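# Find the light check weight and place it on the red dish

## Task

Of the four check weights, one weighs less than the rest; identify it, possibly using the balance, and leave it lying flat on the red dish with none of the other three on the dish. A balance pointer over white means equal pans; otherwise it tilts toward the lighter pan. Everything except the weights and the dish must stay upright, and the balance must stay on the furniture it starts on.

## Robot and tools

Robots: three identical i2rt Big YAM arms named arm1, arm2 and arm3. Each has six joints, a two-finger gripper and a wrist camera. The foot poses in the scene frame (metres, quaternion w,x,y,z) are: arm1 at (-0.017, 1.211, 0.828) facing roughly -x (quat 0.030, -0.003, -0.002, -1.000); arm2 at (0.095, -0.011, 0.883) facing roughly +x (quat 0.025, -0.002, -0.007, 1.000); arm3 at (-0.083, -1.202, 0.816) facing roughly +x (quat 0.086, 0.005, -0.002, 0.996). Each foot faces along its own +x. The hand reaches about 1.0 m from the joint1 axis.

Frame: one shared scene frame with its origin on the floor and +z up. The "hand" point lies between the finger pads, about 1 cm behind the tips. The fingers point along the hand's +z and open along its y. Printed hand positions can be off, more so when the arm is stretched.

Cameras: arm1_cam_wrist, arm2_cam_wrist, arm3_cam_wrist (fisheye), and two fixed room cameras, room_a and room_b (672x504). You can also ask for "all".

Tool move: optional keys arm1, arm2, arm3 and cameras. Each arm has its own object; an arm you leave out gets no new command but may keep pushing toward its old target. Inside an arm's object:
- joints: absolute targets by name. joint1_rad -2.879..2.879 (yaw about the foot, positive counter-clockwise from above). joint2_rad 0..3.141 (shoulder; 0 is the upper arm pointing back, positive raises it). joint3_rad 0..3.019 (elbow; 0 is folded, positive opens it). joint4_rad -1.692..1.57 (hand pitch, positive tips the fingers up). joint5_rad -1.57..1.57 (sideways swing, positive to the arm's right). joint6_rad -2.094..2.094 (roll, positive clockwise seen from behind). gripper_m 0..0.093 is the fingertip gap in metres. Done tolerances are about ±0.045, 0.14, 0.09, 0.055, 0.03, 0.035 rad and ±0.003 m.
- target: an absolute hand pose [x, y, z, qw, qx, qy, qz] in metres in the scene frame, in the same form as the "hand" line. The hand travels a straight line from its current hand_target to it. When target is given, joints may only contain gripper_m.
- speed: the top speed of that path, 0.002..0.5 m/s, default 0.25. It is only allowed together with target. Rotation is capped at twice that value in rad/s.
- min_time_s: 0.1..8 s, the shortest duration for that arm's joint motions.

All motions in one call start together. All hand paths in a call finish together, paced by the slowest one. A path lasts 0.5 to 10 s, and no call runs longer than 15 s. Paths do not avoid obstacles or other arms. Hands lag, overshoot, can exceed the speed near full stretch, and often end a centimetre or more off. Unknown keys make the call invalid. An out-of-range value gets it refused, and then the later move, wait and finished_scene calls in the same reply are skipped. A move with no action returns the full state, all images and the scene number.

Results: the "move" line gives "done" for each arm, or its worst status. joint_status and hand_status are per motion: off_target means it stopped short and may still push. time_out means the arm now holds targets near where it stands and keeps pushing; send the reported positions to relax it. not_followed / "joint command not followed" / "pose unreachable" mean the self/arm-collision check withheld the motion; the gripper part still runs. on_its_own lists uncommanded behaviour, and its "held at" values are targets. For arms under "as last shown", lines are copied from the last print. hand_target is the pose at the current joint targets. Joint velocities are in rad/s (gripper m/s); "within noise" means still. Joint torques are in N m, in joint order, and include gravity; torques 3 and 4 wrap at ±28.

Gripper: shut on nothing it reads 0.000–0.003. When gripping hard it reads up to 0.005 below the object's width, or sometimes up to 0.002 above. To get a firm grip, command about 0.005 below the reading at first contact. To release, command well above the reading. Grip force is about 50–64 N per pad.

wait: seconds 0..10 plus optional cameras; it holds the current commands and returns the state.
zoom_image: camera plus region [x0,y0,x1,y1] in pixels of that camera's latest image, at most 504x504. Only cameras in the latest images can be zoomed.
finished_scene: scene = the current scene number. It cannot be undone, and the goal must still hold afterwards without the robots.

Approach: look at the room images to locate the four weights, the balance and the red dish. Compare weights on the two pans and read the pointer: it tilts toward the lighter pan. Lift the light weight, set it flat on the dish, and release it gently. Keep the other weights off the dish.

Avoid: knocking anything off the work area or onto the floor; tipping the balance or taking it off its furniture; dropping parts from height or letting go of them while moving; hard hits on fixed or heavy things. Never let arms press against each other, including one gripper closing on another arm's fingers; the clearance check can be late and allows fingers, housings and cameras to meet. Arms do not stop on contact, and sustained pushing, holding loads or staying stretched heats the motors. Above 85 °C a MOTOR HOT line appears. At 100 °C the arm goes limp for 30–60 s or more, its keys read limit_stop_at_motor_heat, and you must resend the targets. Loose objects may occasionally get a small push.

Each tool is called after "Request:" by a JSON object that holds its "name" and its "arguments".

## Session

Request:
{"name": "move", "arguments": {}}

Request:
{"name": "zoom_image", "arguments": {"camera": "room_a", "region": [270, 190, 390, 310]}}

Request:
{"name": "zoom_image", "arguments": {"camera": "room_b", "region": [410, 200, 530, 320]}}

Request:
{"name": "zoom_image", "arguments": {"camera": "room_a", "region": [500, 220, 640, 340]}}

Request:
{"name": "zoom_image", "arguments": {"camera": "room_a", "region": [0, 260, 200, 430]}}

Scene clock: 0.00 s.
Joint torques (N m): no reading
Heat: arm1: hottest joint2_rad 35 °C; arm2: hottest joint2_rad 29 °C; arm3: hottest joint2_rad 34 °C.
Joint velocities: within noise
arm1.joint_positions: joint1_rad=+0.776 joint2_rad=+0.602 joint3_rad=+1.507 joint4_rad=-1.261 joint5_rad=+0.098 joint6_rad=+0.607 gripper_m=+0.09396
arm1.joint_status: not commanded
arm1.hand: x=-0.1701 y=+1.0660 z=+1.4453 quat_wxyz=(-0.349, -0.815, -0.066, +0.458) (m; scene frame)
arm1.hand_target: x=-0.1672 y=+1.0692 z=+1.4585 quat_wxyz=(-0.357, -0.807, -0.065, +0.467) (m; scene frame)
arm1.hand_status: not commanded
arm2.joint_positions: joint1_rad=+0.021 joint2_rad=+0.603 joint3_rad=+1.379 joint4_rad=-1.633 joint5_rad=-0.031 joint6_rad=+0.148 gripper_m=+0.09396
arm2.joint_status: not commanded
arm2.hand: x=-0.0901 y=-0.0176 z=+1.3638 quat_wxyz=(+0.028, +0.934, -0.076, -0.347) (m; scene frame)
arm2.hand_target: x=-0.0886 y=-0.0177 z=+1.3731 quat_wxyz=(+0.029, +0.930, -0.075, -0.358) (m; scene frame)
arm2.hand_status: not commanded
arm3.joint_positions: joint1_rad=+0.525 joint2_rad=+0.628 joint3_rad=+1.422 joint4_rad=-1.611 joint5_rad=-0.278 joint6_rad=-0.485 gripper_m=+0.09396
arm3.joint_status: not commanded
arm3.hand: x=-0.2389 y=-1.3139 z=+1.3216 quat_wxyz=(+0.100, +0.819, +0.423, -0.375) (m; scene frame)
arm3.hand_target: x=-0.2372 y=-1.3133 z=+1.3293 quat_wxyz=(+0.099, +0.815, +0.422, -0.384) (m; scene frame)
arm3.hand_status: not commanded
pictures: arm1_cam_wrist, arm2_cam_wrist, arm3_cam_wrist, room_a, room_b
camera_calibration:
arm1_cam_wrist: T_world_to_cam=[[-0.426578, 0.750242, -0.505142, -0.142259], [0.876534, 0.205232, -0.435395, 0.562627], [-0.22298, -0.628504, -0.74516, 1.8366], [0, 0, 0, 1]] pos_world=[-0.144322, 1.14557, 1.54166]
arm2_cam_wrist: T_world_to_cam=[[0.114776, 0.987548, -0.107587, 0.175562], [0.988832, -0.123942, -0.0827592, 0.205023], [-0.0950631, -0.0968864, -0.990745, 1.46502], [0, 0, 0, 1]] pos_world=[-0.0836141, -0.00602373, 1.48732]
arm3_cam_wrist: T_world_to_cam=[[-0.763962, 0.629021, 0.143855, 0.455582], [0.608574, 0.776494, -0.163383, 1.38403], [-0.214474, -0.0372722, -0.976018, 1.31615], [0, 0, 0, 1]] pos_world=[-0.211956, -1.3122, 1.44517]

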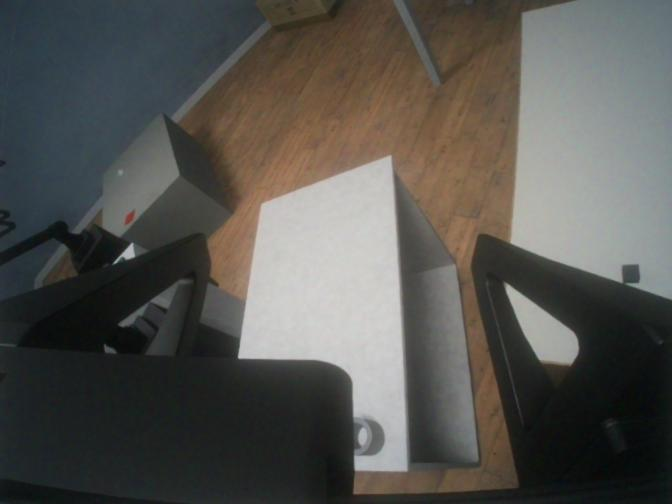

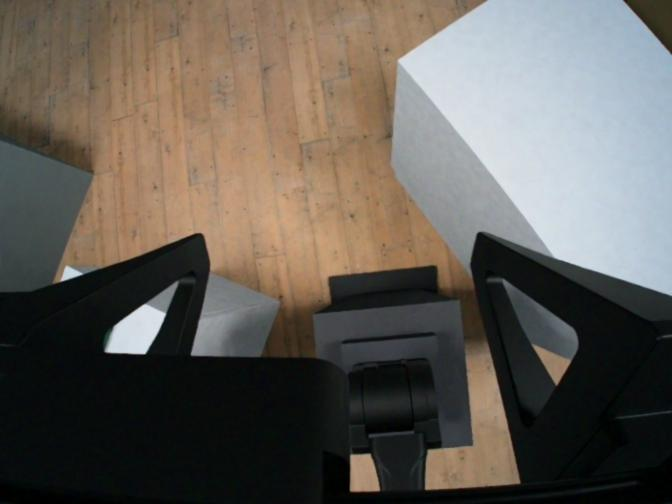

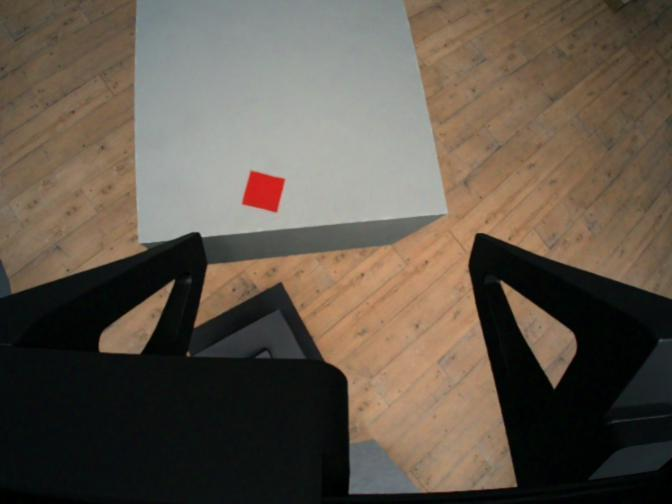

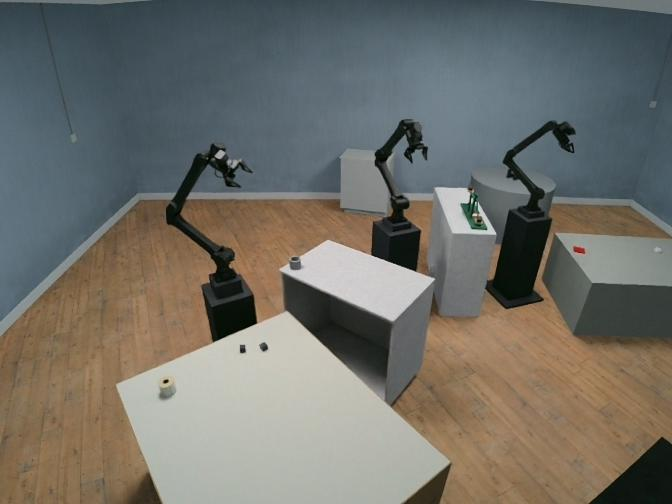

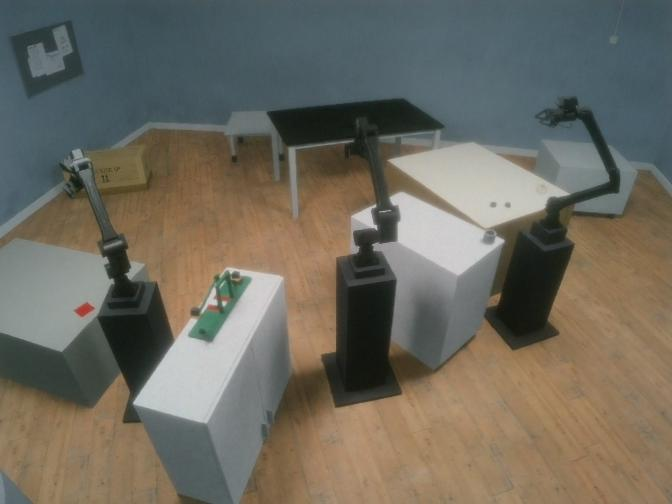

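Scaled by 4.200 from the camera's 672x504 image, which has a finer 960x720 frame.

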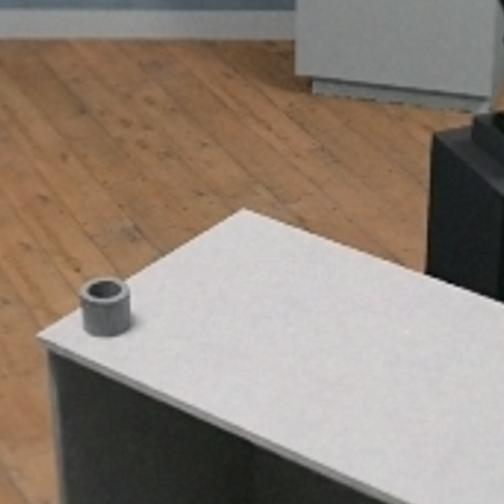

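Scaled by 4.200 from the camera's 672x504 image, which has a finer 960x720 frame.

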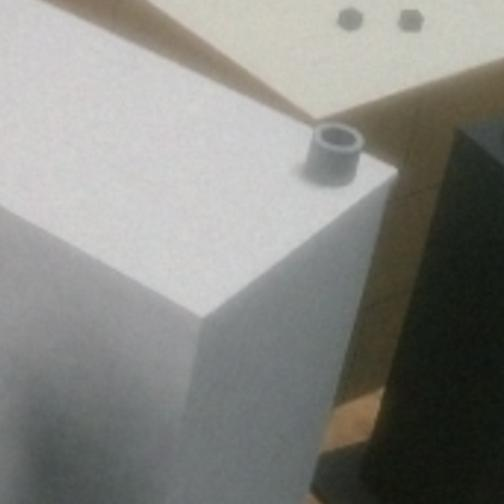

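Scaled by 3.600 from the camera's 672x504 image, which has a finer 960x720 frame.

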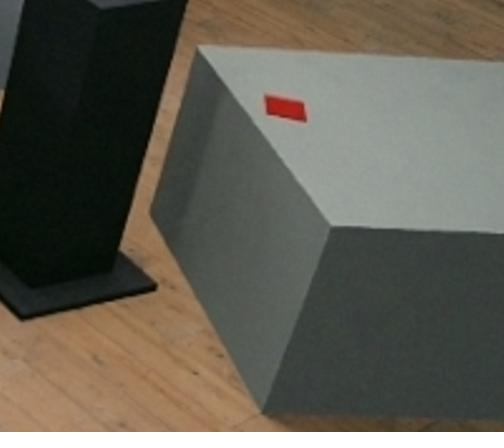

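Scaled by 2.520 from the camera's 672x504 image, which has a finer 960x720 frame.

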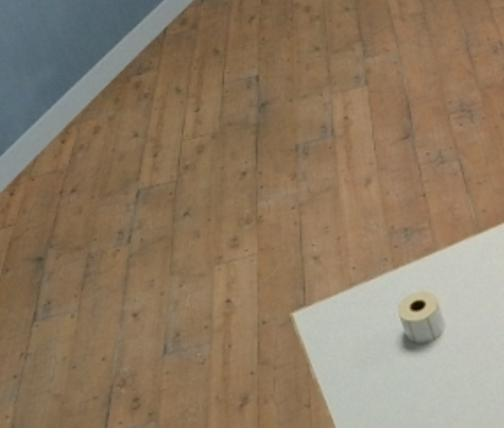

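Request:
{"name": "zoom_image", "arguments": {"camera": "room_a", "region": [430, 170, 510, 250]}}

Request:
{"name": "zoom_image", "arguments": {"camera": "room_b", "region": [170, 250, 270, 350]}}

Scaled by 6.300 from the camera's 672x504 image, which has a finer 960x720 frame.

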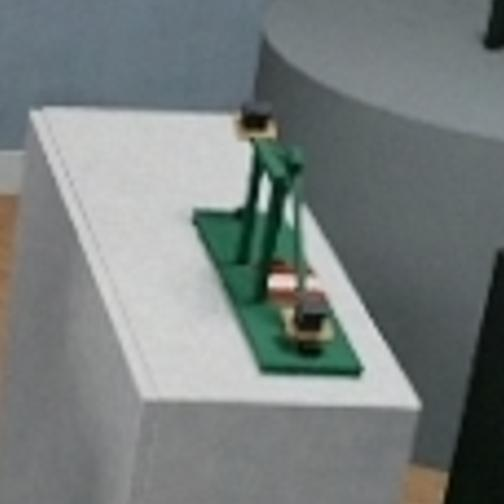

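Scaled by 5.040 from the camera's 672x504 image, which has a finer 960x720 frame.

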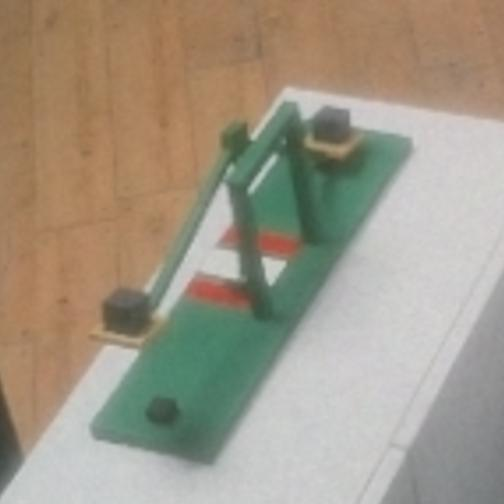

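Request:
{"name": "move", "arguments": {"arm3": {"joints": {"joint1_rad": -2.2, "joint2_rad": 0.95, "joint3_rad": 1.6, "joint4_rad": -1.5, "joint5_rad": 0, "joint6_rad": 0}, "min_time_s": 3}, "cameras": ["arm3_cam_wrist"]}}

Request:
{"name": "move", "arguments": {"arm3": {"target": [0.24, -0.955, 1.16, 0.2744, -0.4822, 0.8313, 0.0340], "speed": 0.25}, "cameras": ["arm3_cam_wrist"]}}

Scene clock: 5.10 s.
Joint torques (N m): arm1=[-0.62 2.73 9.88 2.11 0.08 -0.11] | arm2=[1.44 2.37 10.76 1.78 -0.02 0.09] | arm3=[-1.67 -3.19 10.77 2.11 0.12 0]
Heat: arm1: hottest joint2_rad 35 °C; arm2: hottest joint2_rad 29 °C; arm3: hottest joint2_rad 34 °C.
move: arm3 done
Joint velocities: within noise
arm1, arm2: as last shown
arm3.joint_positions: joint1_rad=-2.193 joint2_rad=+0.938 joint3_rad=+1.557 joint4_rad=-1.513 joint5_rad=-0.003 joint6_rad=-0.009 gripper_m=+0.09397
arm3.joint_status: all done
arm3.hand: x=+0.1488 y=-0.9807 z=+1.3197 quat_wxyz=(-0.304, +0.360, -0.872, -0.130) (m; scene frame)
arm3.hand_target: x=+0.1551 y=-0.9788 z=+1.3383 quat_wxyz=(-0.324, +0.350, -0.868, -0.137) (m; scene frame)
arm3.hand_status: not commanded
pictures: arm3_cam_wrist
camera_calibration:
arm3_cam_wrist: T_world_to_cam=[[0.701497, -0.712519, -0.0148269, -0.781823], [-0.712112, -0.699967, -0.0542498, -0.506403], [0.0282756, 0.0486145, -0.998417, 1.48758], [0, 0, 0, 1]] pos_world=[0.145768, -0.983847, 1.44616]

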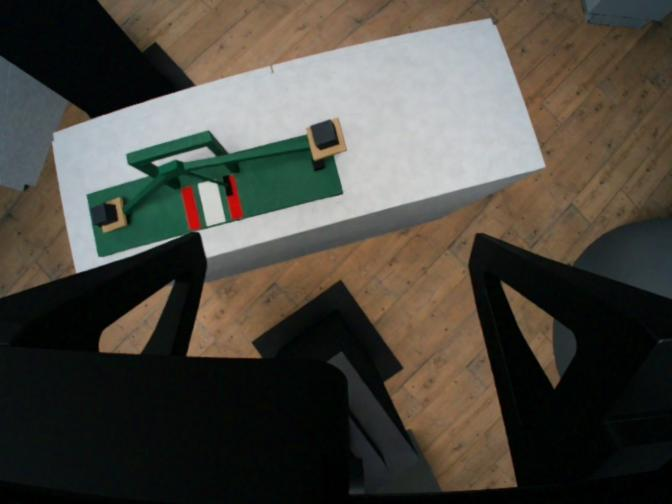

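Scene clock: 6.87 s.
Joint torques (N m): arm1=[-0.32 2.96 9.94 2.1 0.09 -0.15] | arm2=[1.38 2.26 10.76 1.74 -0.02 0.09] | arm3=[-1.73 -6.83 8.73 1.96 0.08 -0.13]
Heat: arm1: hottest joint2_rad 35 °C; arm2: hottest joint2_rad 29 °C; arm3: hottest joint2_rad 34 °C.
move: arm3 done
Joint velocities: within noise
arm1, arm2: as last shown
arm3.joint_positions: joint1_rad=-2.292 joint2_rad=+1.051 joint3_rad=+1.220 joint4_rad=-1.180 joint5_rad=+0.018 joint6_rad=-0.381 gripper_m=+0.09397
arm3.joint_status: not commanded
arm3.hand: x=+0.2346 y=-0.9551 z=+1.1617 quat_wxyz=(-0.272, +0.482, -0.832, -0.037) (m; scene frame)
arm3.hand_target: x=+0.2399 y=-0.9551 z=+1.1599 quat_wxyz=(-0.274, +0.482, -0.831, -0.034) (m; scene frame)
arm3.hand_status: done (0.006 m and 0.4 deg from the pose sent, 0.186 m and 18.7 deg at the start)
pictures: arm3_cam_wrist
camera_calibration:
arm3_cam_wrist: T_world_to_cam=[[0.817995, -0.54131, 0.194597, -0.933196], [-0.564925, -0.819715, 0.0944824, -0.757649], [0.10837, -0.187219, -0.976322, 1.0565], [0, 0, 0, 1]] pos_world=[0.220842, -0.928408, 1.28466]

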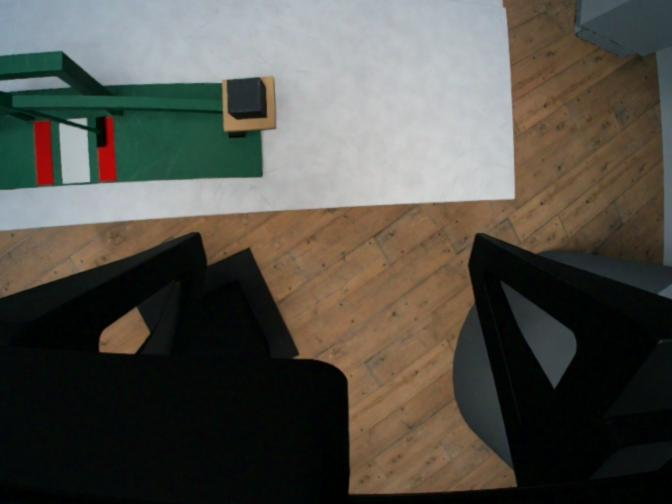

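Request:
{"name": "move", "arguments": {"arm3": {"target": [0.245, -0.846, 0.968, 0.2734, -0.5038, 0.8183, 0.0412], "speed": 0.2, "joints": {"gripper_m": 0.058}}, "cameras": ["arm3_cam_wrist"]}}

Request:
{"name": "zoom_image", "arguments": {"camera": "arm3_cam_wrist", "region": [160, 60, 510, 320]}}

Scene clock: 9.37 s.
Joint torques (N m): arm1=[-0.32 3.02 9.95 2 0.12 -0.17] | arm2=[1.49 2.14 10.71 1.81 -0.04 0.09] | arm3=[-0.32 -9.88 8.51 1.88 0.17 0.06]
Heat: arm1: hottest joint2_rad 35 °C; arm2: hottest joint3_rad 30 °C; arm3: hottest joint2_rad 34 °C.
move: arm3 done
Joint velocities: within noise
arm1, arm2: as last shown
arm3.joint_positions: joint1_rad=-2.112 joint2_rad=+1.324 joint3_rad=+0.931 joint4_rad=-0.618 joint5_rad=+0.092 joint6_rad=-0.279 gripper_m=+0.05810
arm3.joint_status: all done
arm3.hand: x=+0.2441 y=-0.8505 z=+0.9739 quat_wxyz=(-0.275, +0.505, -0.817, -0.041) (m; scene frame)
arm3.hand_target: x=+0.2449 y=-0.8461 z=+0.9680 quat_wxyz=(-0.273, +0.504, -0.818, -0.041) (m; scene frame)
arm3.hand_status: done (0.007 m and 0.3 deg from the pose sent, 0.223 m and 3.0 deg at the start)
pictures: arm3_cam_wrist
camera_calibration:
arm3_cam_wrist: T_world_to_cam=[[0.844536, -0.495006, 0.204275, -0.824338], [-0.519678, -0.84965, 0.0896101, -0.68053], [0.129204, -0.181836, -0.974804, 0.889693], [0, 0, 0, 1]] pos_world=[0.227574, -0.824487, 1.09665]

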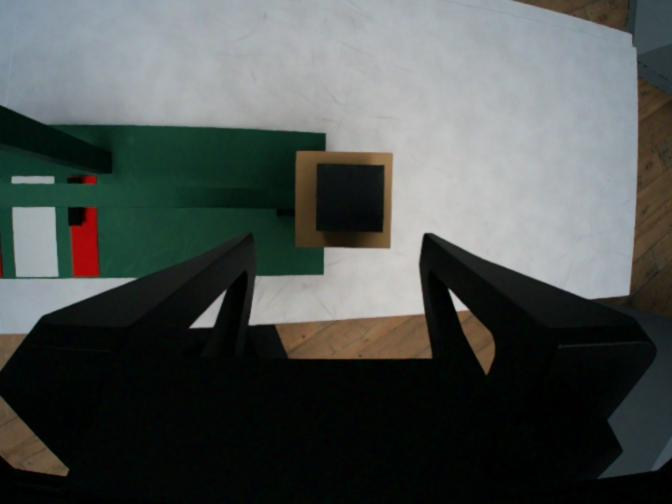

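Scaled by 1.440 from the camera's 672x504 image, which has a finer 960x720 frame.

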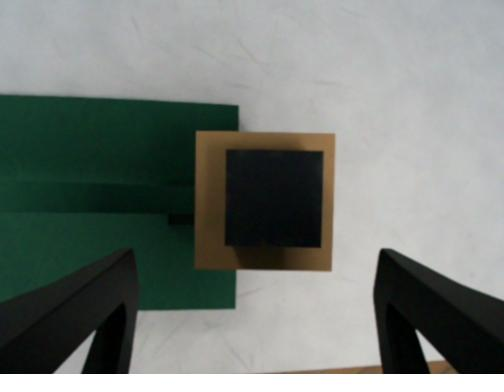

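Request:
{"name": "move", "arguments": {"arm3": {"target": [0.2700, -0.840, 0.910, 0.2734, -0.5038, 0.8183, 0.0412], "speed": 0.12, "joints": {"gripper_m": 0.050}}, "cameras": ["arm3_cam_wrist"]}}

Request:
{"name": "zoom_image", "arguments": {"camera": "arm3_cam_wrist", "region": [160, 100, 510, 360]}}

Scene clock: 11.20 s.
Joint torques (N m): arm1=[-0.67 2.9 10.02 2.11 0.12 -0.17] | arm2=[1.61 2.37 10.73 1.76 -0.03 0.09] | arm3=[-1.55 -10.93 7.77 1.94 -0.08 -0.08]
Heat: arm1: hottest joint2_rad 35 °C; arm2: hottest joint3_rad 30 °C; arm3: hottest joint2_rad 34 °C.
move: arm3 done
Joint velocities: within noise
arm1, arm2: as last shown
arm3.joint_positions: joint1_rad=-2.138 joint2_rad=+1.454 joint3_rad=+0.898 joint4_rad=-0.445 joint5_rad=+0.078 joint6_rad=-0.293 gripper_m=+0.05010
arm3.joint_status: all done
arm3.hand: x=+0.2668 y=-0.8399 z=+0.9194 quat_wxyz=(-0.278, +0.501, -0.818, -0.043) (m; scene frame)
arm3.hand_target: x=+0.2698 y=-0.8402 z=+0.9101 quat_wxyz=(-0.273, +0.504, -0.818, -0.041) (m; scene frame)
arm3.hand_status: done (0.010 m and 0.6 deg from the pose sent, 0.070 m and 0.3 deg at the start)
pictures: arm3_cam_wrist
camera_calibration:
arm3_cam_wrist: T_world_to_cam=[[0.840804, -0.502381, 0.201649, -0.829861], [-0.525552, -0.846842, 0.0815718, -0.643547], [0.129785, -0.174563, -0.976055, 0.842682], [0, 0, 0, 1]] pos_world=[0.250166, -0.814788, 1.04234]

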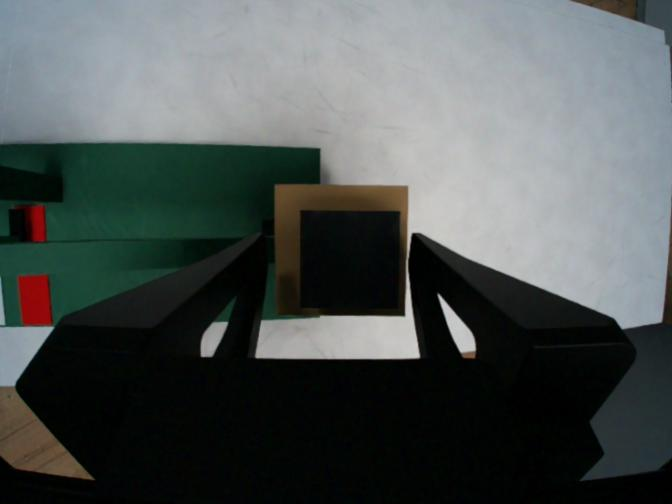

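Scaled by 1.440 from the camera's 672x504 image, which has a finer 960x720 frame.

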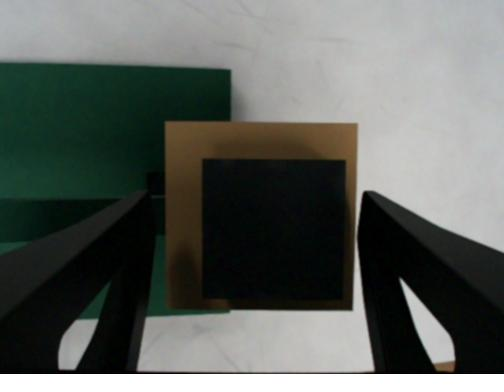

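Request:
{"name": "move", "arguments": {"arm3": {"target": [0.2725, -0.8440, 0.895, 0.2734, -0.5038, 0.8183, 0.0412], "speed": 0.1}, "cameras": ["arm3_cam_wrist"]}}

Scene clock: 12.57 s.
Joint torques (N m): arm1=[-0.21 2.67 9.92 2.17 0.11 -0.12] | arm2=[1.38 2.14 10.73 1.8 -0.04 0.09] | arm3=[-1.61 -10.7 7.3 1.95 -0.07 -0.12]
Heat: arm1: hottest joint2_rad 35 °C; arm2: hottest joint3_rad 31 °C; arm3: hottest joint2_rad 34 °C.
move: arm3 off_target
Joint velocities: within noise
arm1, arm2: as last shown
arm3.joint_positions: joint1_rad=-2.148 joint2_rad=+1.471 joint3_rad=+0.879 joint4_rad=-0.400 joint5_rad=+0.071 joint6_rad=-0.303 gripper_m=+0.05010
arm3.joint_status: not commanded
arm3.hand: x=+0.2705 y=-0.8417 z=+0.9088 quat_wxyz=(-0.282, +0.501, -0.817, -0.045) (m; scene frame)
arm3.hand_target: x=+0.2722 y=-0.8444 z=+0.8953 quat_wxyz=(-0.273, +0.504, -0.818, -0.041) (m; scene frame)
arm3.hand_status: off_target (0.014 m and 1.1 deg from the pose sent, 0.025 m and 0.6 deg at the start)
pictures: arm3_cam_wrist
camera_calibration:
arm3_cam_wrist: T_world_to_cam=[[0.840134, -0.502851, 0.203262, -0.833414], [-0.525079, -0.847958, 0.0725163, -0.635154], [0.135893, -0.167652, -0.976435, 0.836067], [0, 0, 0, 1]] pos_world=[0.253059, -0.817499, 1.03183]

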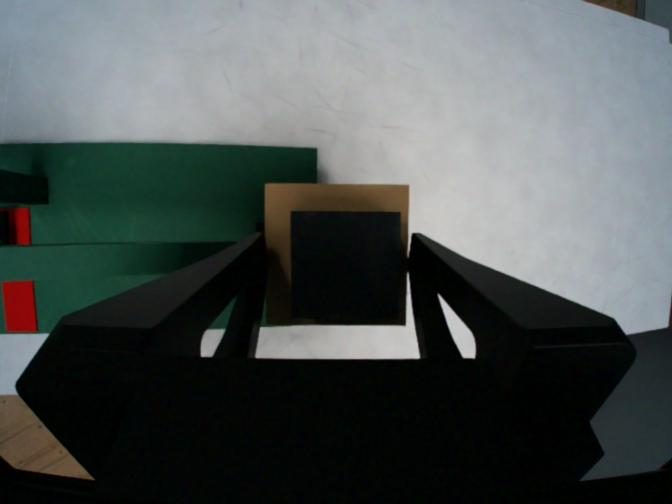

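Request:
{"name": "move", "arguments": {"arm3": {"joints": {"gripper_m": 0.024}}, "cameras": ["arm3_cam_wrist"]}}

Scene clock: 13.23 s.
Joint torques (N m): arm1=[0.03 2.84 9.91 2.11 0.11 -0.14] | arm2=[1.44 2.55 10.77 1.74 -0.03 0.08] | arm3=[-1.49 -10.7 7.3 1.94 -0.05 -0.11]
Heat: arm1: hottest joint2_rad 35 °C; arm2: hottest joint3_rad 31 °C; arm3: hottest joint2_rad 34 °C.
move: arm3 off_target
Joint velocities: within noise
arm1, arm2: as last shown
arm3.joint_positions: joint1_rad=-2.149 joint2_rad=+1.472 joint3_rad=+0.879 joint4_rad=-0.399 joint5_rad=+0.071 joint6_rad=-0.304 gripper_m=+0.02985
arm3.joint_status: gripper_m off_target (ended at +0.02988, target +0.02400)
arm3.hand: x=+0.2708 y=-0.8418 z=+0.9087 quat_wxyz=(-0.283, +0.501, -0.817, -0.045) (m; scene frame)
arm3.hand_target: x=+0.2722 y=-0.8443 z=+0.8952 quat_wxyz=(-0.273, +0.504, -0.818, -0.041) (m; scene frame)
arm3.hand_status: not commanded
pictures: arm3_cam_wrist
camera_calibration:
arm3_cam_wrist: T_world_to_cam=[[0.840193, -0.502574, 0.203703, -0.833939], [-0.524779, -0.848203, 0.0718253, -0.634638], [0.136684, -0.167246, -0.976394, 0.835999], [0, 0, 0, 1]] pos_world=[0.253358, -0.8176, 1.03172]

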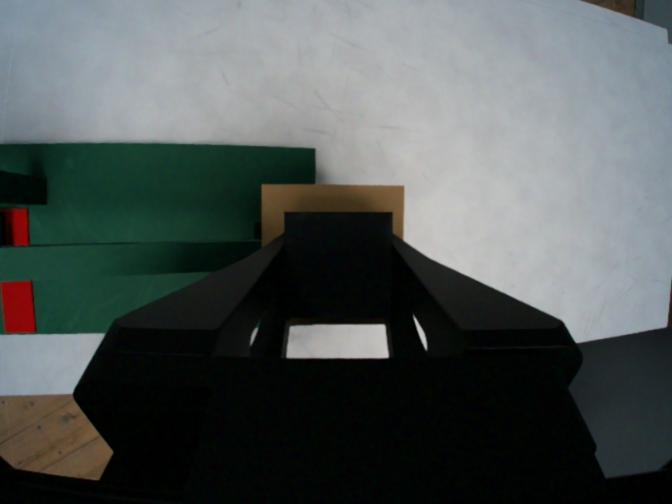

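Request:
{"name": "move", "arguments": {"arm3": {"target": [0.250, -0.875, 1.12, 0.2734, -0.5038, 0.8183, 0.0412], "speed": 0.25}, "cameras": ["arm3_cam_wrist"]}}

Request:
{"name": "move", "arguments": {"arm3": {"joints": {"joint1_rad": 1.1, "joint2_rad": 1.0, "joint3_rad": 1.45, "joint4_rad": -1.4, "joint5_rad": 0, "joint6_rad": 0}, "min_time_s": 3.5}, "cameras": ["arm3_cam_wrist"]}}

Scene clock: 15.47 s.
Joint torques (N m): arm1=[-0.38 3.43 9.89 2.13 0.05 -0.15] | arm2=[1.38 2.14 10.76 1.76 -0.02 0.09] | arm3=[-1.61 -10.17 12.96 1.17 -0.07 -0.11]
Heat: arm1: hottest joint3_rad 36 °C; arm2: hottest joint3_rad 31 °C; arm3: hottest joint2_rad 34 °C.
move: arm3 off_target
Joint velocities: within noise
arm1, arm2: as last shown
arm3.joint_positions: joint1_rad=-2.154 joint2_rad=+1.210 joint3_rad=+1.168 joint4_rad=-1.019 joint5_rad=+0.069 joint6_rad=-0.309 gripper_m=+0.02985
arm3.joint_status: not commanded
arm3.hand: x=+0.2397 y=-0.8810 z=+1.0920 quat_wxyz=(-0.250, +0.507, -0.824, -0.036) (m; scene frame)
arm3.hand_target: x=+0.2492 y=-0.8760 z=+1.1199 quat_wxyz=(-0.274, +0.504, -0.818, -0.041) (m; scene frame)
arm3.hand_status: off_target (0.030 m and 2.9 deg from the pose sent, 0.215 m and 1.2 deg at the start)
pictures: arm3_cam_wrist
camera_calibration:
arm3_cam_wrist: T_world_to_cam=[[0.849941, -0.491726, 0.189223, -0.841797], [-0.519042, -0.843146, 0.140354, -0.76919], [0.0905271, -0.217508, -0.971851, 0.974418], [0, 0, 0, 1]] pos_world=[0.228024, -0.85053, 1.21424]

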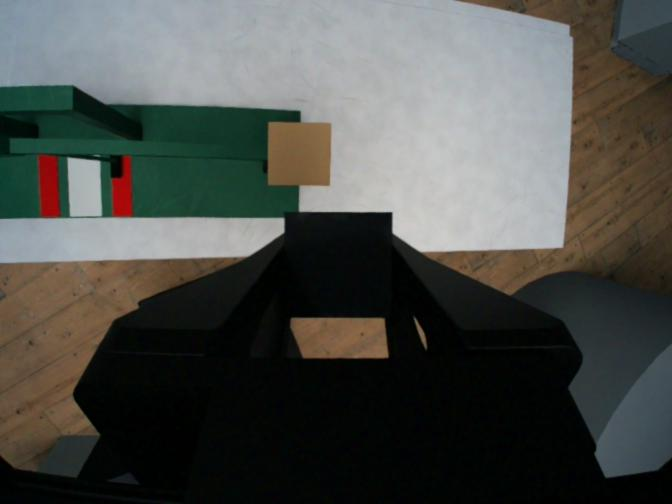

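Scene clock: 19.53 s.
Joint torques (N m): arm1=[-0.38 2.96 10.03 2.22 0.09 -0.17] | arm2=[1.55 2.08 10.77 1.73 -0.03 0.1] | arm3=[-0.62 -7.12 12.18 1.25 -0.01 0.02]
Heat: arm1: hottest joint3_rad 36 °C; arm2: hottest joint3_rad 32 °C; arm3: hottest joint2_rad 35 °C.
move: arm3 done
Joint velocities: within noise
arm1.joint_positions: joint1_rad=+0.776 joint2_rad=+0.602 joint3_rad=+1.507 joint4_rad=-1.261 joint5_rad=+0.098 joint6_rad=+0.607 gripper_m=+0.09396
arm1.joint_status: not commanded
arm1.hand: x=-0.1701 y=+1.0660 z=+1.4453 quat_wxyz=(-0.349, -0.815, -0.066, +0.458) (m; scene frame)
arm1.hand_target: x=-0.1672 y=+1.0692 z=+1.4585 quat_wxyz=(-0.357, -0.807, -0.065, +0.467) (m; scene frame)
arm1.hand_status: not commanded
arm2.joint_positions: joint1_rad=+0.021 joint2_rad=+0.603 joint3_rad=+1.379 joint4_rad=-1.633 joint5_rad=-0.031 joint6_rad=+0.148 gripper_m=+0.09396
arm2.joint_status: not commanded
arm2.hand: x=-0.0901 y=-0.0176 z=+1.3638 quat_wxyz=(+0.028, +0.934, -0.076, -0.347) (m; scene frame)
arm2.hand_target: x=-0.0886 y=-0.0177 z=+1.3731 quat_wxyz=(+0.029, +0.930, -0.075, -0.358) (m; scene frame)
arm2.hand_status: not commanded
arm3.joint_positions: joint1_rad=+1.093 joint2_rad=+1.014 joint3_rad=+1.398 joint4_rad=-1.394 joint5_rad=+0.001 joint6_rad=-0.009 gripper_m=+0.02986
arm3.joint_status: all done
arm3.hand: x=-0.3008 y=-1.4945 z=+1.2377 quat_wxyz=(+0.117, +0.858, +0.432, -0.251) (m; scene frame)
arm3.hand_target: x=-0.2967 y=-1.4942 z=+1.2670 quat_wxyz=(+0.132, +0.851, +0.428, -0.276) (m; scene frame)
arm3.hand_status: not commanded
pictures: arm3_cam_wrist
camera_calibration:
arm3_cam_wrist: T_world_to_cam=[[-0.795094, 0.606408, 0.00974362, 0.656798], [0.605865, 0.79345, 0.058009, 1.29871], [0.027446, 0.052026, -0.998269, 1.44807], [0, 0, 0, 1]] pos_world=[-0.304369, -1.50408, 1.36383]

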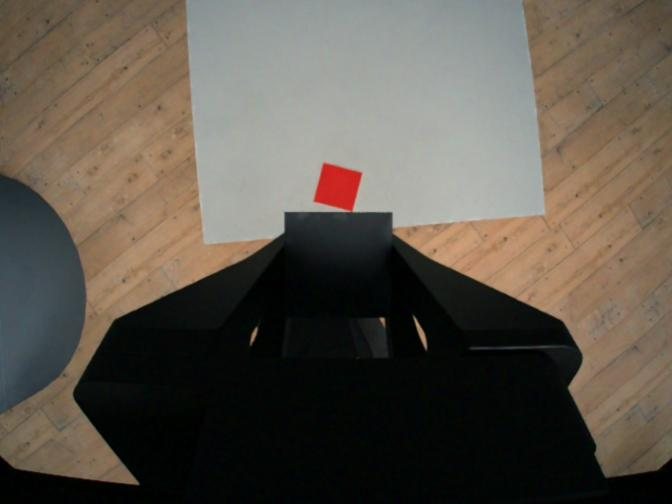

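Request:
{"name": "move", "arguments": {"arm3": {"target": [-0.367, -1.585, 0.61, 0.1251, 0.8565, 0.4364, -0.2456], "speed": 0.3}, "cameras": ["arm3_cam_wrist"]}}

Scene clock: 23.07 s.
Joint torques (N m): arm1=[-0.09 2.78 9.88 2.28 0.1 -0.11] | arm2=[1.61 2.26 10.71 1.8 -0.04 0.09] | arm3=[-0.62 -14.15 3.03 2.03 -0.08 0.02]
Heat: arm1: hottest joint3_rad 37 °C; arm2: hottest joint3_rad 33 °C; arm3: hottest joint2_rad 35 °C.
move: arm3 done
Joint velocities: within noise
arm1, arm2: as last shown
arm3.joint_positions: joint1_rad=+1.098 joint2_rad=+2.222 joint3_rad=+0.748 joint4_rad=+0.451 joint5_rad=-0.011 joint6_rad=-0.009 gripper_m=+0.02986
arm3.joint_status: not commanded
arm3.hand: x=-0.3671 y=-1.5781 z=+0.6153 quat_wxyz=(+0.120, +0.858, +0.436, -0.243) (m; scene frame)
arm3.hand_target: x=-0.3669 y=-1.5847 z=+0.6102 quat_wxyz=(+0.125, +0.857, +0.436, -0.245) (m; scene frame)
arm3.hand_status: done (0.009 m and 0.7 deg from the pose sent, 0.638 m and 1.2 deg at the start)
pictures: arm3_cam_wrist
camera_calibration:
arm3_cam_wrist: T_world_to_cam=[[-0.801641, 0.597805, -0.000477201, 0.651141], [0.596265, 0.799633, 0.0710913, 1.43951], [0.0428804, 0.0567052, -0.99747, 0.845516], [0, 0, 0, 1]] pos_world=[-0.372602, -1.58828, 0.741351]

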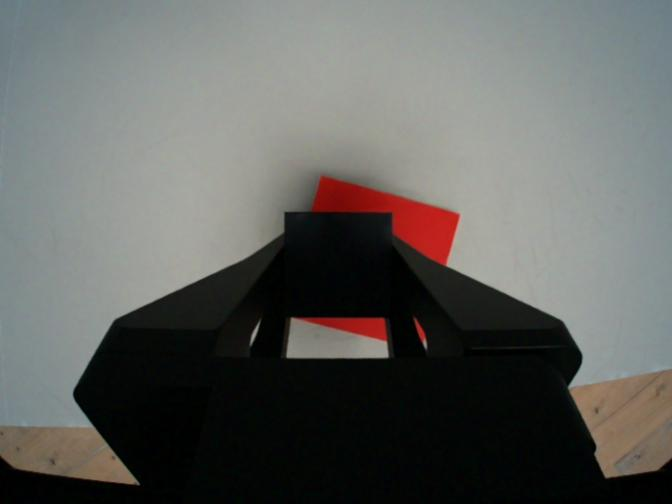

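Request:
{"name": "move", "arguments": {"arm3": {"target": [-0.3772, -1.566, 0.543, 0.1251, 0.8565, 0.4364, -0.2456], "speed": 0.15}, "cameras": ["arm3_cam_wrist", "room_a"]}}

Request:
{"name": "zoom_image", "arguments": {"camera": "room_a", "region": [550, 220, 610, 280]}}

Scene clock: 24.83 s.
Joint torques (N m): arm1=[-0.32 2.61 10.02 2.24 0.13 -0.15] | arm2=[1.32 2.49 10.73 1.78 -0.04 0.09] | arm3=[-1.79 -15.09 1.4 2.03 -0.09 -0.12]
Heat: arm1: hottest joint3_rad 37 °C; arm2: hottest joint3_rad 33 °C; arm3: hottest joint2_rad 35 °C.
move: arm3 done
Joint velocities: within noise
arm1, arm2: as last shown
arm3.joint_positions: joint1_rad=+1.061 joint2_rad=+2.437 joint3_rad=+0.820 joint4_rad=+0.595 joint5_rad=-0.037 joint6_rad=-0.035 gripper_m=+0.02986
arm3.joint_status: not commanded
arm3.hand: x=-0.3749 y=-1.5661 z=+0.5480 quat_wxyz=(+0.124, +0.858, +0.435, -0.242) (m; scene frame)
arm3.hand_target: x=-0.3771 y=-1.5661 z=+0.5432 quat_wxyz=(+0.125, +0.857, +0.436, -0.246) (m; scene frame)
arm3.hand_status: done (0.006 m and 0.5 deg from the pose sent, 0.074 m and 0.7 deg at the start)
pictures: arm3_cam_wrist, room_a
camera_calibration:
arm3_cam_wrist: T_world_to_cam=[[-0.800977, 0.598622, -0.00933573, 0.644164], [0.596754, 0.799538, 0.0679991, 1.44109], [0.04817, 0.0488946, -0.997642, 0.767941], [0, 0, 0, 1]] pos_world=[-0.381008, -1.57537, 0.67415]

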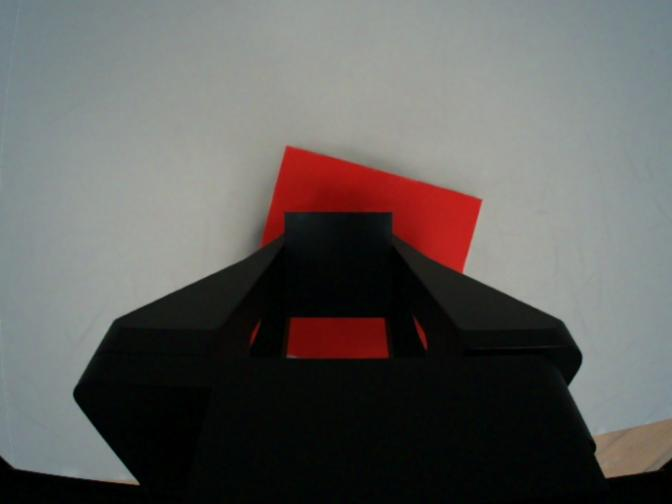

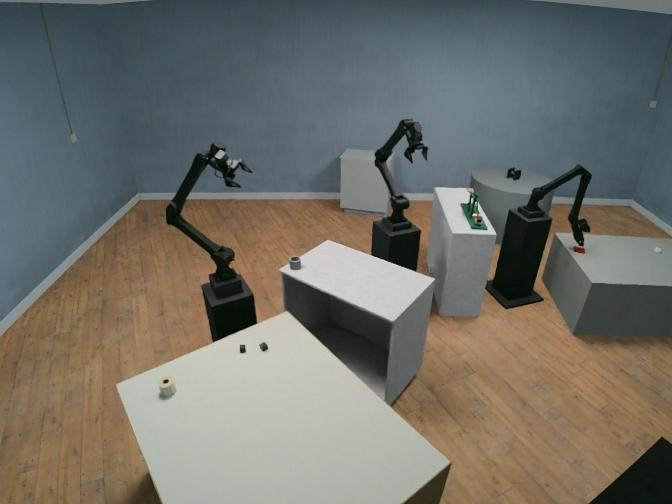

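Scaled by 8.400 from the camera's 672x504 image, which has a finer 960x720 frame.

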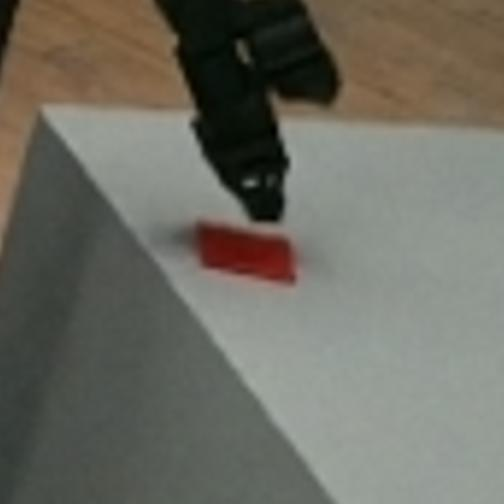

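Request:
{"name": "move", "arguments": {"arm3": {"target": [-0.380, -1.557, 0.520, 0.1251, 0.8565, 0.4364, -0.2456], "speed": 0.08}, "cameras": ["arm3_cam_wrist"]}}

Request:
{"name": "move", "arguments": {"arm3": {"target": [-0.380, -1.557, 0.5155, 0.1251, 0.8565, 0.4364, -0.2456], "speed": 0.05}, "cameras": ["arm3_cam_wrist"]}}

Request:
{"name": "zoom_image", "arguments": {"camera": "arm3_cam_wrist", "region": [200, 120, 480, 360]}}

Scene clock: 26.50 s.
Joint torques (N m): arm1=[-0.56 2.78 9.96 2.09 0.1 -0.17] | arm2=[1.2 2.2 10.7 1.8 -0.03 0.1] | arm3=[-1.79 -14.74 1.07 2.07 -0.12 -0.13]
Heat: arm1: hottest joint3_rad 37 °C; arm2: hottest joint3_rad 33 °C; arm3: hottest joint2_rad 35 °C.
move: arm3 done
Joint velocities: within noise
arm1, arm2: as last shown
arm3.joint_positions: joint1_rad=+1.042 joint2_rad=+2.503 joint3_rad=+0.846 joint4_rad=+0.640 joint5_rad=-0.047 joint6_rad=-0.052 gripper_m=+0.02986
arm3.joint_status: not commanded
arm3.hand: x=-0.3788 y=-1.5597 z=+0.5274 quat_wxyz=(+0.125, +0.857, +0.435, -0.245) (m; scene frame)
arm3.hand_target: x=-0.3798 y=-1.5568 z=+0.5202 quat_wxyz=(+0.125, +0.857, +0.436, -0.245) (m; scene frame)
arm3.hand_status: done (0.008 m and 0.2 deg from the pose sent, 0.030 m and 0.5 deg at the start)
pictures: arm3_cam_wrist
camera_calibration:
arm3_cam_wrist: T_world_to_cam=[[-0.801992, 0.59727, -0.00873847, 0.634135], [0.595661, 0.800754, 0.0631013, 1.44375], [0.0446859, 0.0454016, -0.997969, 0.740608], [0, 0, 0, 1]] pos_world=[-0.384505, -1.56846, 0.653543]

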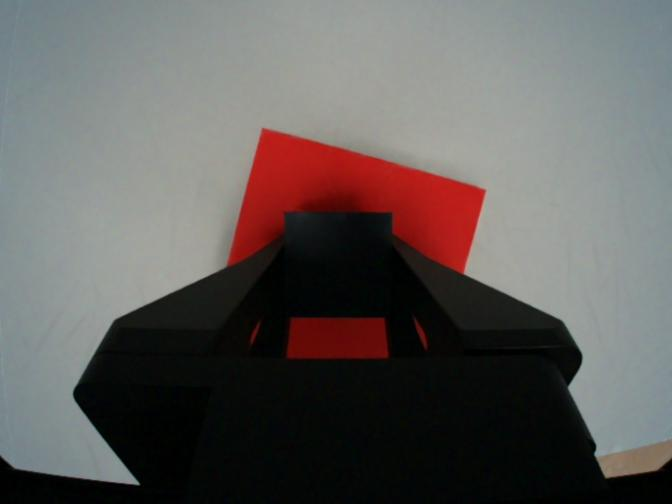

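Scene clock: 27.47 s.
Joint torques (N m): arm1=[-0.38 3.19 9.92 2.04 0.09 -0.14] | arm2=[1.61 2.26 10.71 1.81 -0.04 0.09] | arm3=[-1.85 -14.51 1.11 2.07 -0.11 -0.13]
Heat: arm1: hottest joint3_rad 37 °C; arm2: hottest joint3_rad 33 °C; arm3: hottest joint2_rad 35 °C.
move: arm3 done
Joint velocities: within noise
arm1, arm2: as last shown
arm3.joint_positions: joint1_rad=+1.042 joint2_rad=+2.512 joint3_rad=+0.852 joint4_rad=+0.645 joint5_rad=-0.047 joint6_rad=-0.052 gripper_m=+0.02986
arm3.joint_status: not commanded
arm3.hand: x=-0.3794 y=-1.5604 z=+0.5246 quat_wxyz=(+0.126, +0.857, +0.435, -0.246) (m; scene frame)
arm3.hand_target: x=-0.3798 y=-1.5568 z=+0.5157 quat_wxyz=(+0.125, +0.857, +0.436, -0.245) (m; scene frame)
arm3.hand_status: done (0.010 m and 0.2 deg from the pose sent, 0.012 m and 0.2 deg at the start)
pictures: arm3_cam_wrist
camera_calibration:
arm3_cam_wrist: T_world_to_cam=[[-0.802001, 0.597262, -0.00854971, 0.633869], [0.59576, 0.800855, 0.0608447, 1.44628], [0.0431873, 0.043704, -0.998111, 0.734707], [0, 0, 0, 1]] pos_world=[-0.385003, -1.56896, 0.650739]

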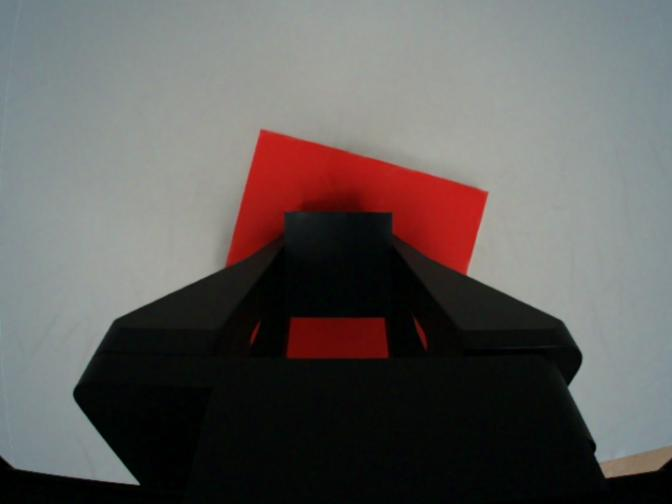

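Scaled by 1.800 from the camera's 672x504 image, which has a finer 960x720 frame.

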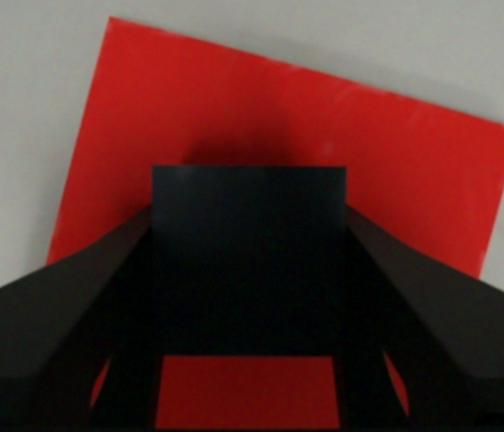

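Request:
{"name": "move", "arguments": {"arm3": {"target": [-0.380, -1.5575, 0.511, 0.1251, 0.8565, 0.4364, -0.2456], "speed": 0.05}, "cameras": ["arm3_cam_wrist"]}}

Request:
{"name": "move", "arguments": {"arm3": {"target": [-0.380, -1.5575, 0.5065, 0.1251, 0.8565, 0.4364, -0.2456], "speed": 0.05}, "cameras": ["arm3_cam_wrist"]}}

Request:
{"name": "zoom_image", "arguments": {"camera": "arm3_cam_wrist", "region": [200, 120, 480, 360]}}

Scene clock: 28.70 s.
Joint torques (N m): arm1=[-0.21 3.02 9.99 2.18 0.08 -0.14] | arm2=[1.73 2.2 10.71 1.76 -0.04 0.08] | arm3=[-1.79 -14.56 1.17 2.06 -0.1 -0.11]
Heat: arm1: hottest joint3_rad 37 °C; arm2: hottest joint3_rad 34 °C; arm3: hottest joint2_rad 35 °C.
move: arm3 done
Joint velocities: within noise
arm1, arm2: as last shown
arm3.joint_positions: joint1_rad=+1.042 joint2_rad=+2.525 joint3_rad=+0.861 joint4_rad=+0.650 joint5_rad=-0.047 joint6_rad=-0.052 gripper_m=+0.02986
arm3.joint_status: not commanded
arm3.hand: x=-0.3801 y=-1.5611 z=+0.5204 quat_wxyz=(+0.126, +0.857, +0.435, -0.246) (m; scene frame)
arm3.hand_target: x=-0.3799 y=-1.5574 z=+0.5113 quat_wxyz=(+0.125, +0.857, +0.436, -0.246) (m; scene frame)
arm3.hand_status: done (0.010 m and 0.2 deg from the pose sent, 0.014 m and 0.2 deg at the start)
pictures: arm3_cam_wrist
camera_calibration:
arm3_cam_wrist: T_world_to_cam=[[-0.802047, 0.597201, -0.00844981, 0.633612], [0.595755, 0.800949, 0.0596436, 1.44824], [0.0423871, 0.042803, -0.998184, 0.728885], [0, 0, 0, 1]] pos_world=[-0.385502, -1.56956, 0.646537]

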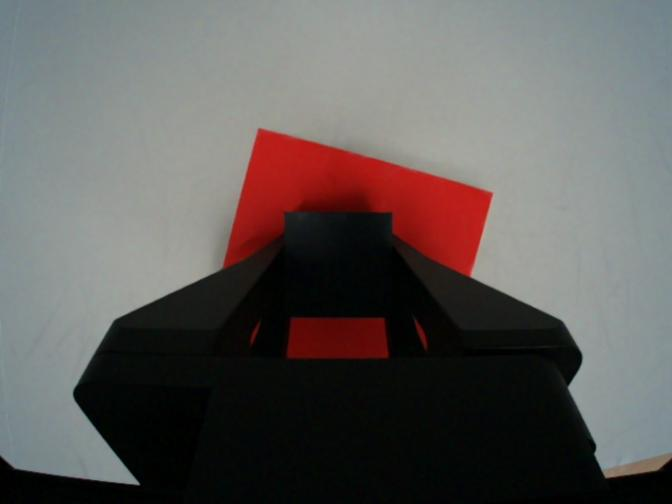

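Scene clock: 29.67 s.
Joint torques (N m): arm1=[-0.03 2.78 9.96 2.13 0.09 -0.15] | arm2=[1.49 2.26 10.74 1.76 -0.04 0.09] | arm3=[-1.85 -14.51 1.09 2.1 -0.09 -0.13]
Heat: arm1: hottest joint3_rad 37 °C; arm2: hottest joint3_rad 34 °C; arm3: hottest joint2_rad 35 °C.
move: arm3 off_target
Joint velocities: within noise
arm1, arm2: as last shown
arm3.joint_positions: joint1_rad=+1.042 joint2_rad=+2.537 joint3_rad=+0.869 joint4_rad=+0.656 joint5_rad=-0.047 joint6_rad=-0.052 gripper_m=+0.02986
arm3.joint_status: not commanded
arm3.hand: x=-0.3803 y=-1.5613 z=+0.5164 quat_wxyz=(+0.126, +0.857, +0.435, -0.246) (m; scene frame)
arm3.hand_target: x=-0.3799 y=-1.5573 z=+0.5067 quat_wxyz=(+0.125, +0.857, +0.436, -0.246) (m; scene frame)
arm3.hand_status: off_target (0.011 m and 0.2 deg from the pose sent, 0.014 m and 0.2 deg at the start)
pictures: arm3_cam_wrist
camera_calibration:
arm3_cam_wrist: T_world_to_cam=[[-0.80205, 0.597197, -0.00848709, 0.633495], [0.59578, 0.800983, 0.0589262, 1.4492], [0.0419886, 0.0422053, -0.998226, 0.723839], [0, 0, 0, 1]] pos_world=[-0.385701, -1.56965, 0.642536]

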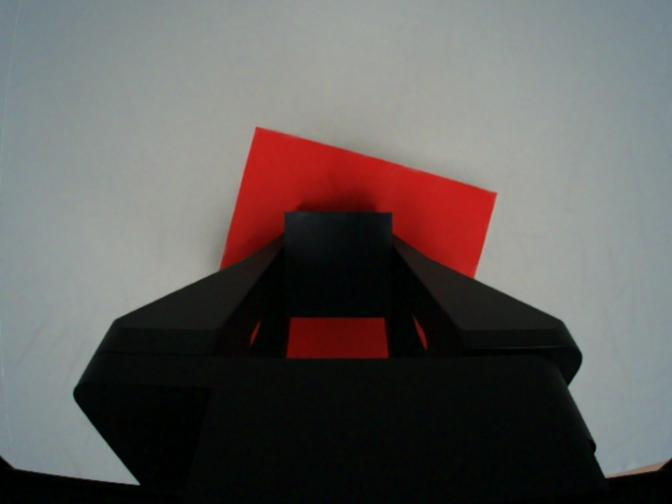

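Scaled by 1.800 from the camera's 672x504 image, which has a finer 960x720 frame.

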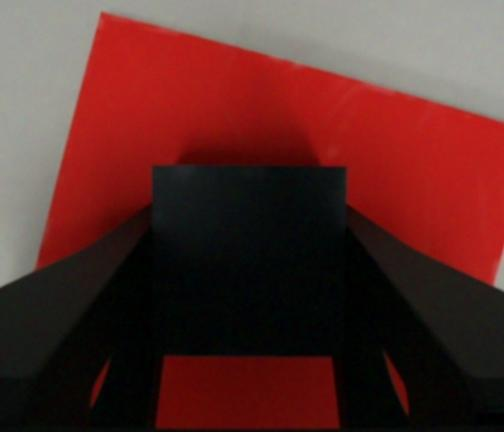

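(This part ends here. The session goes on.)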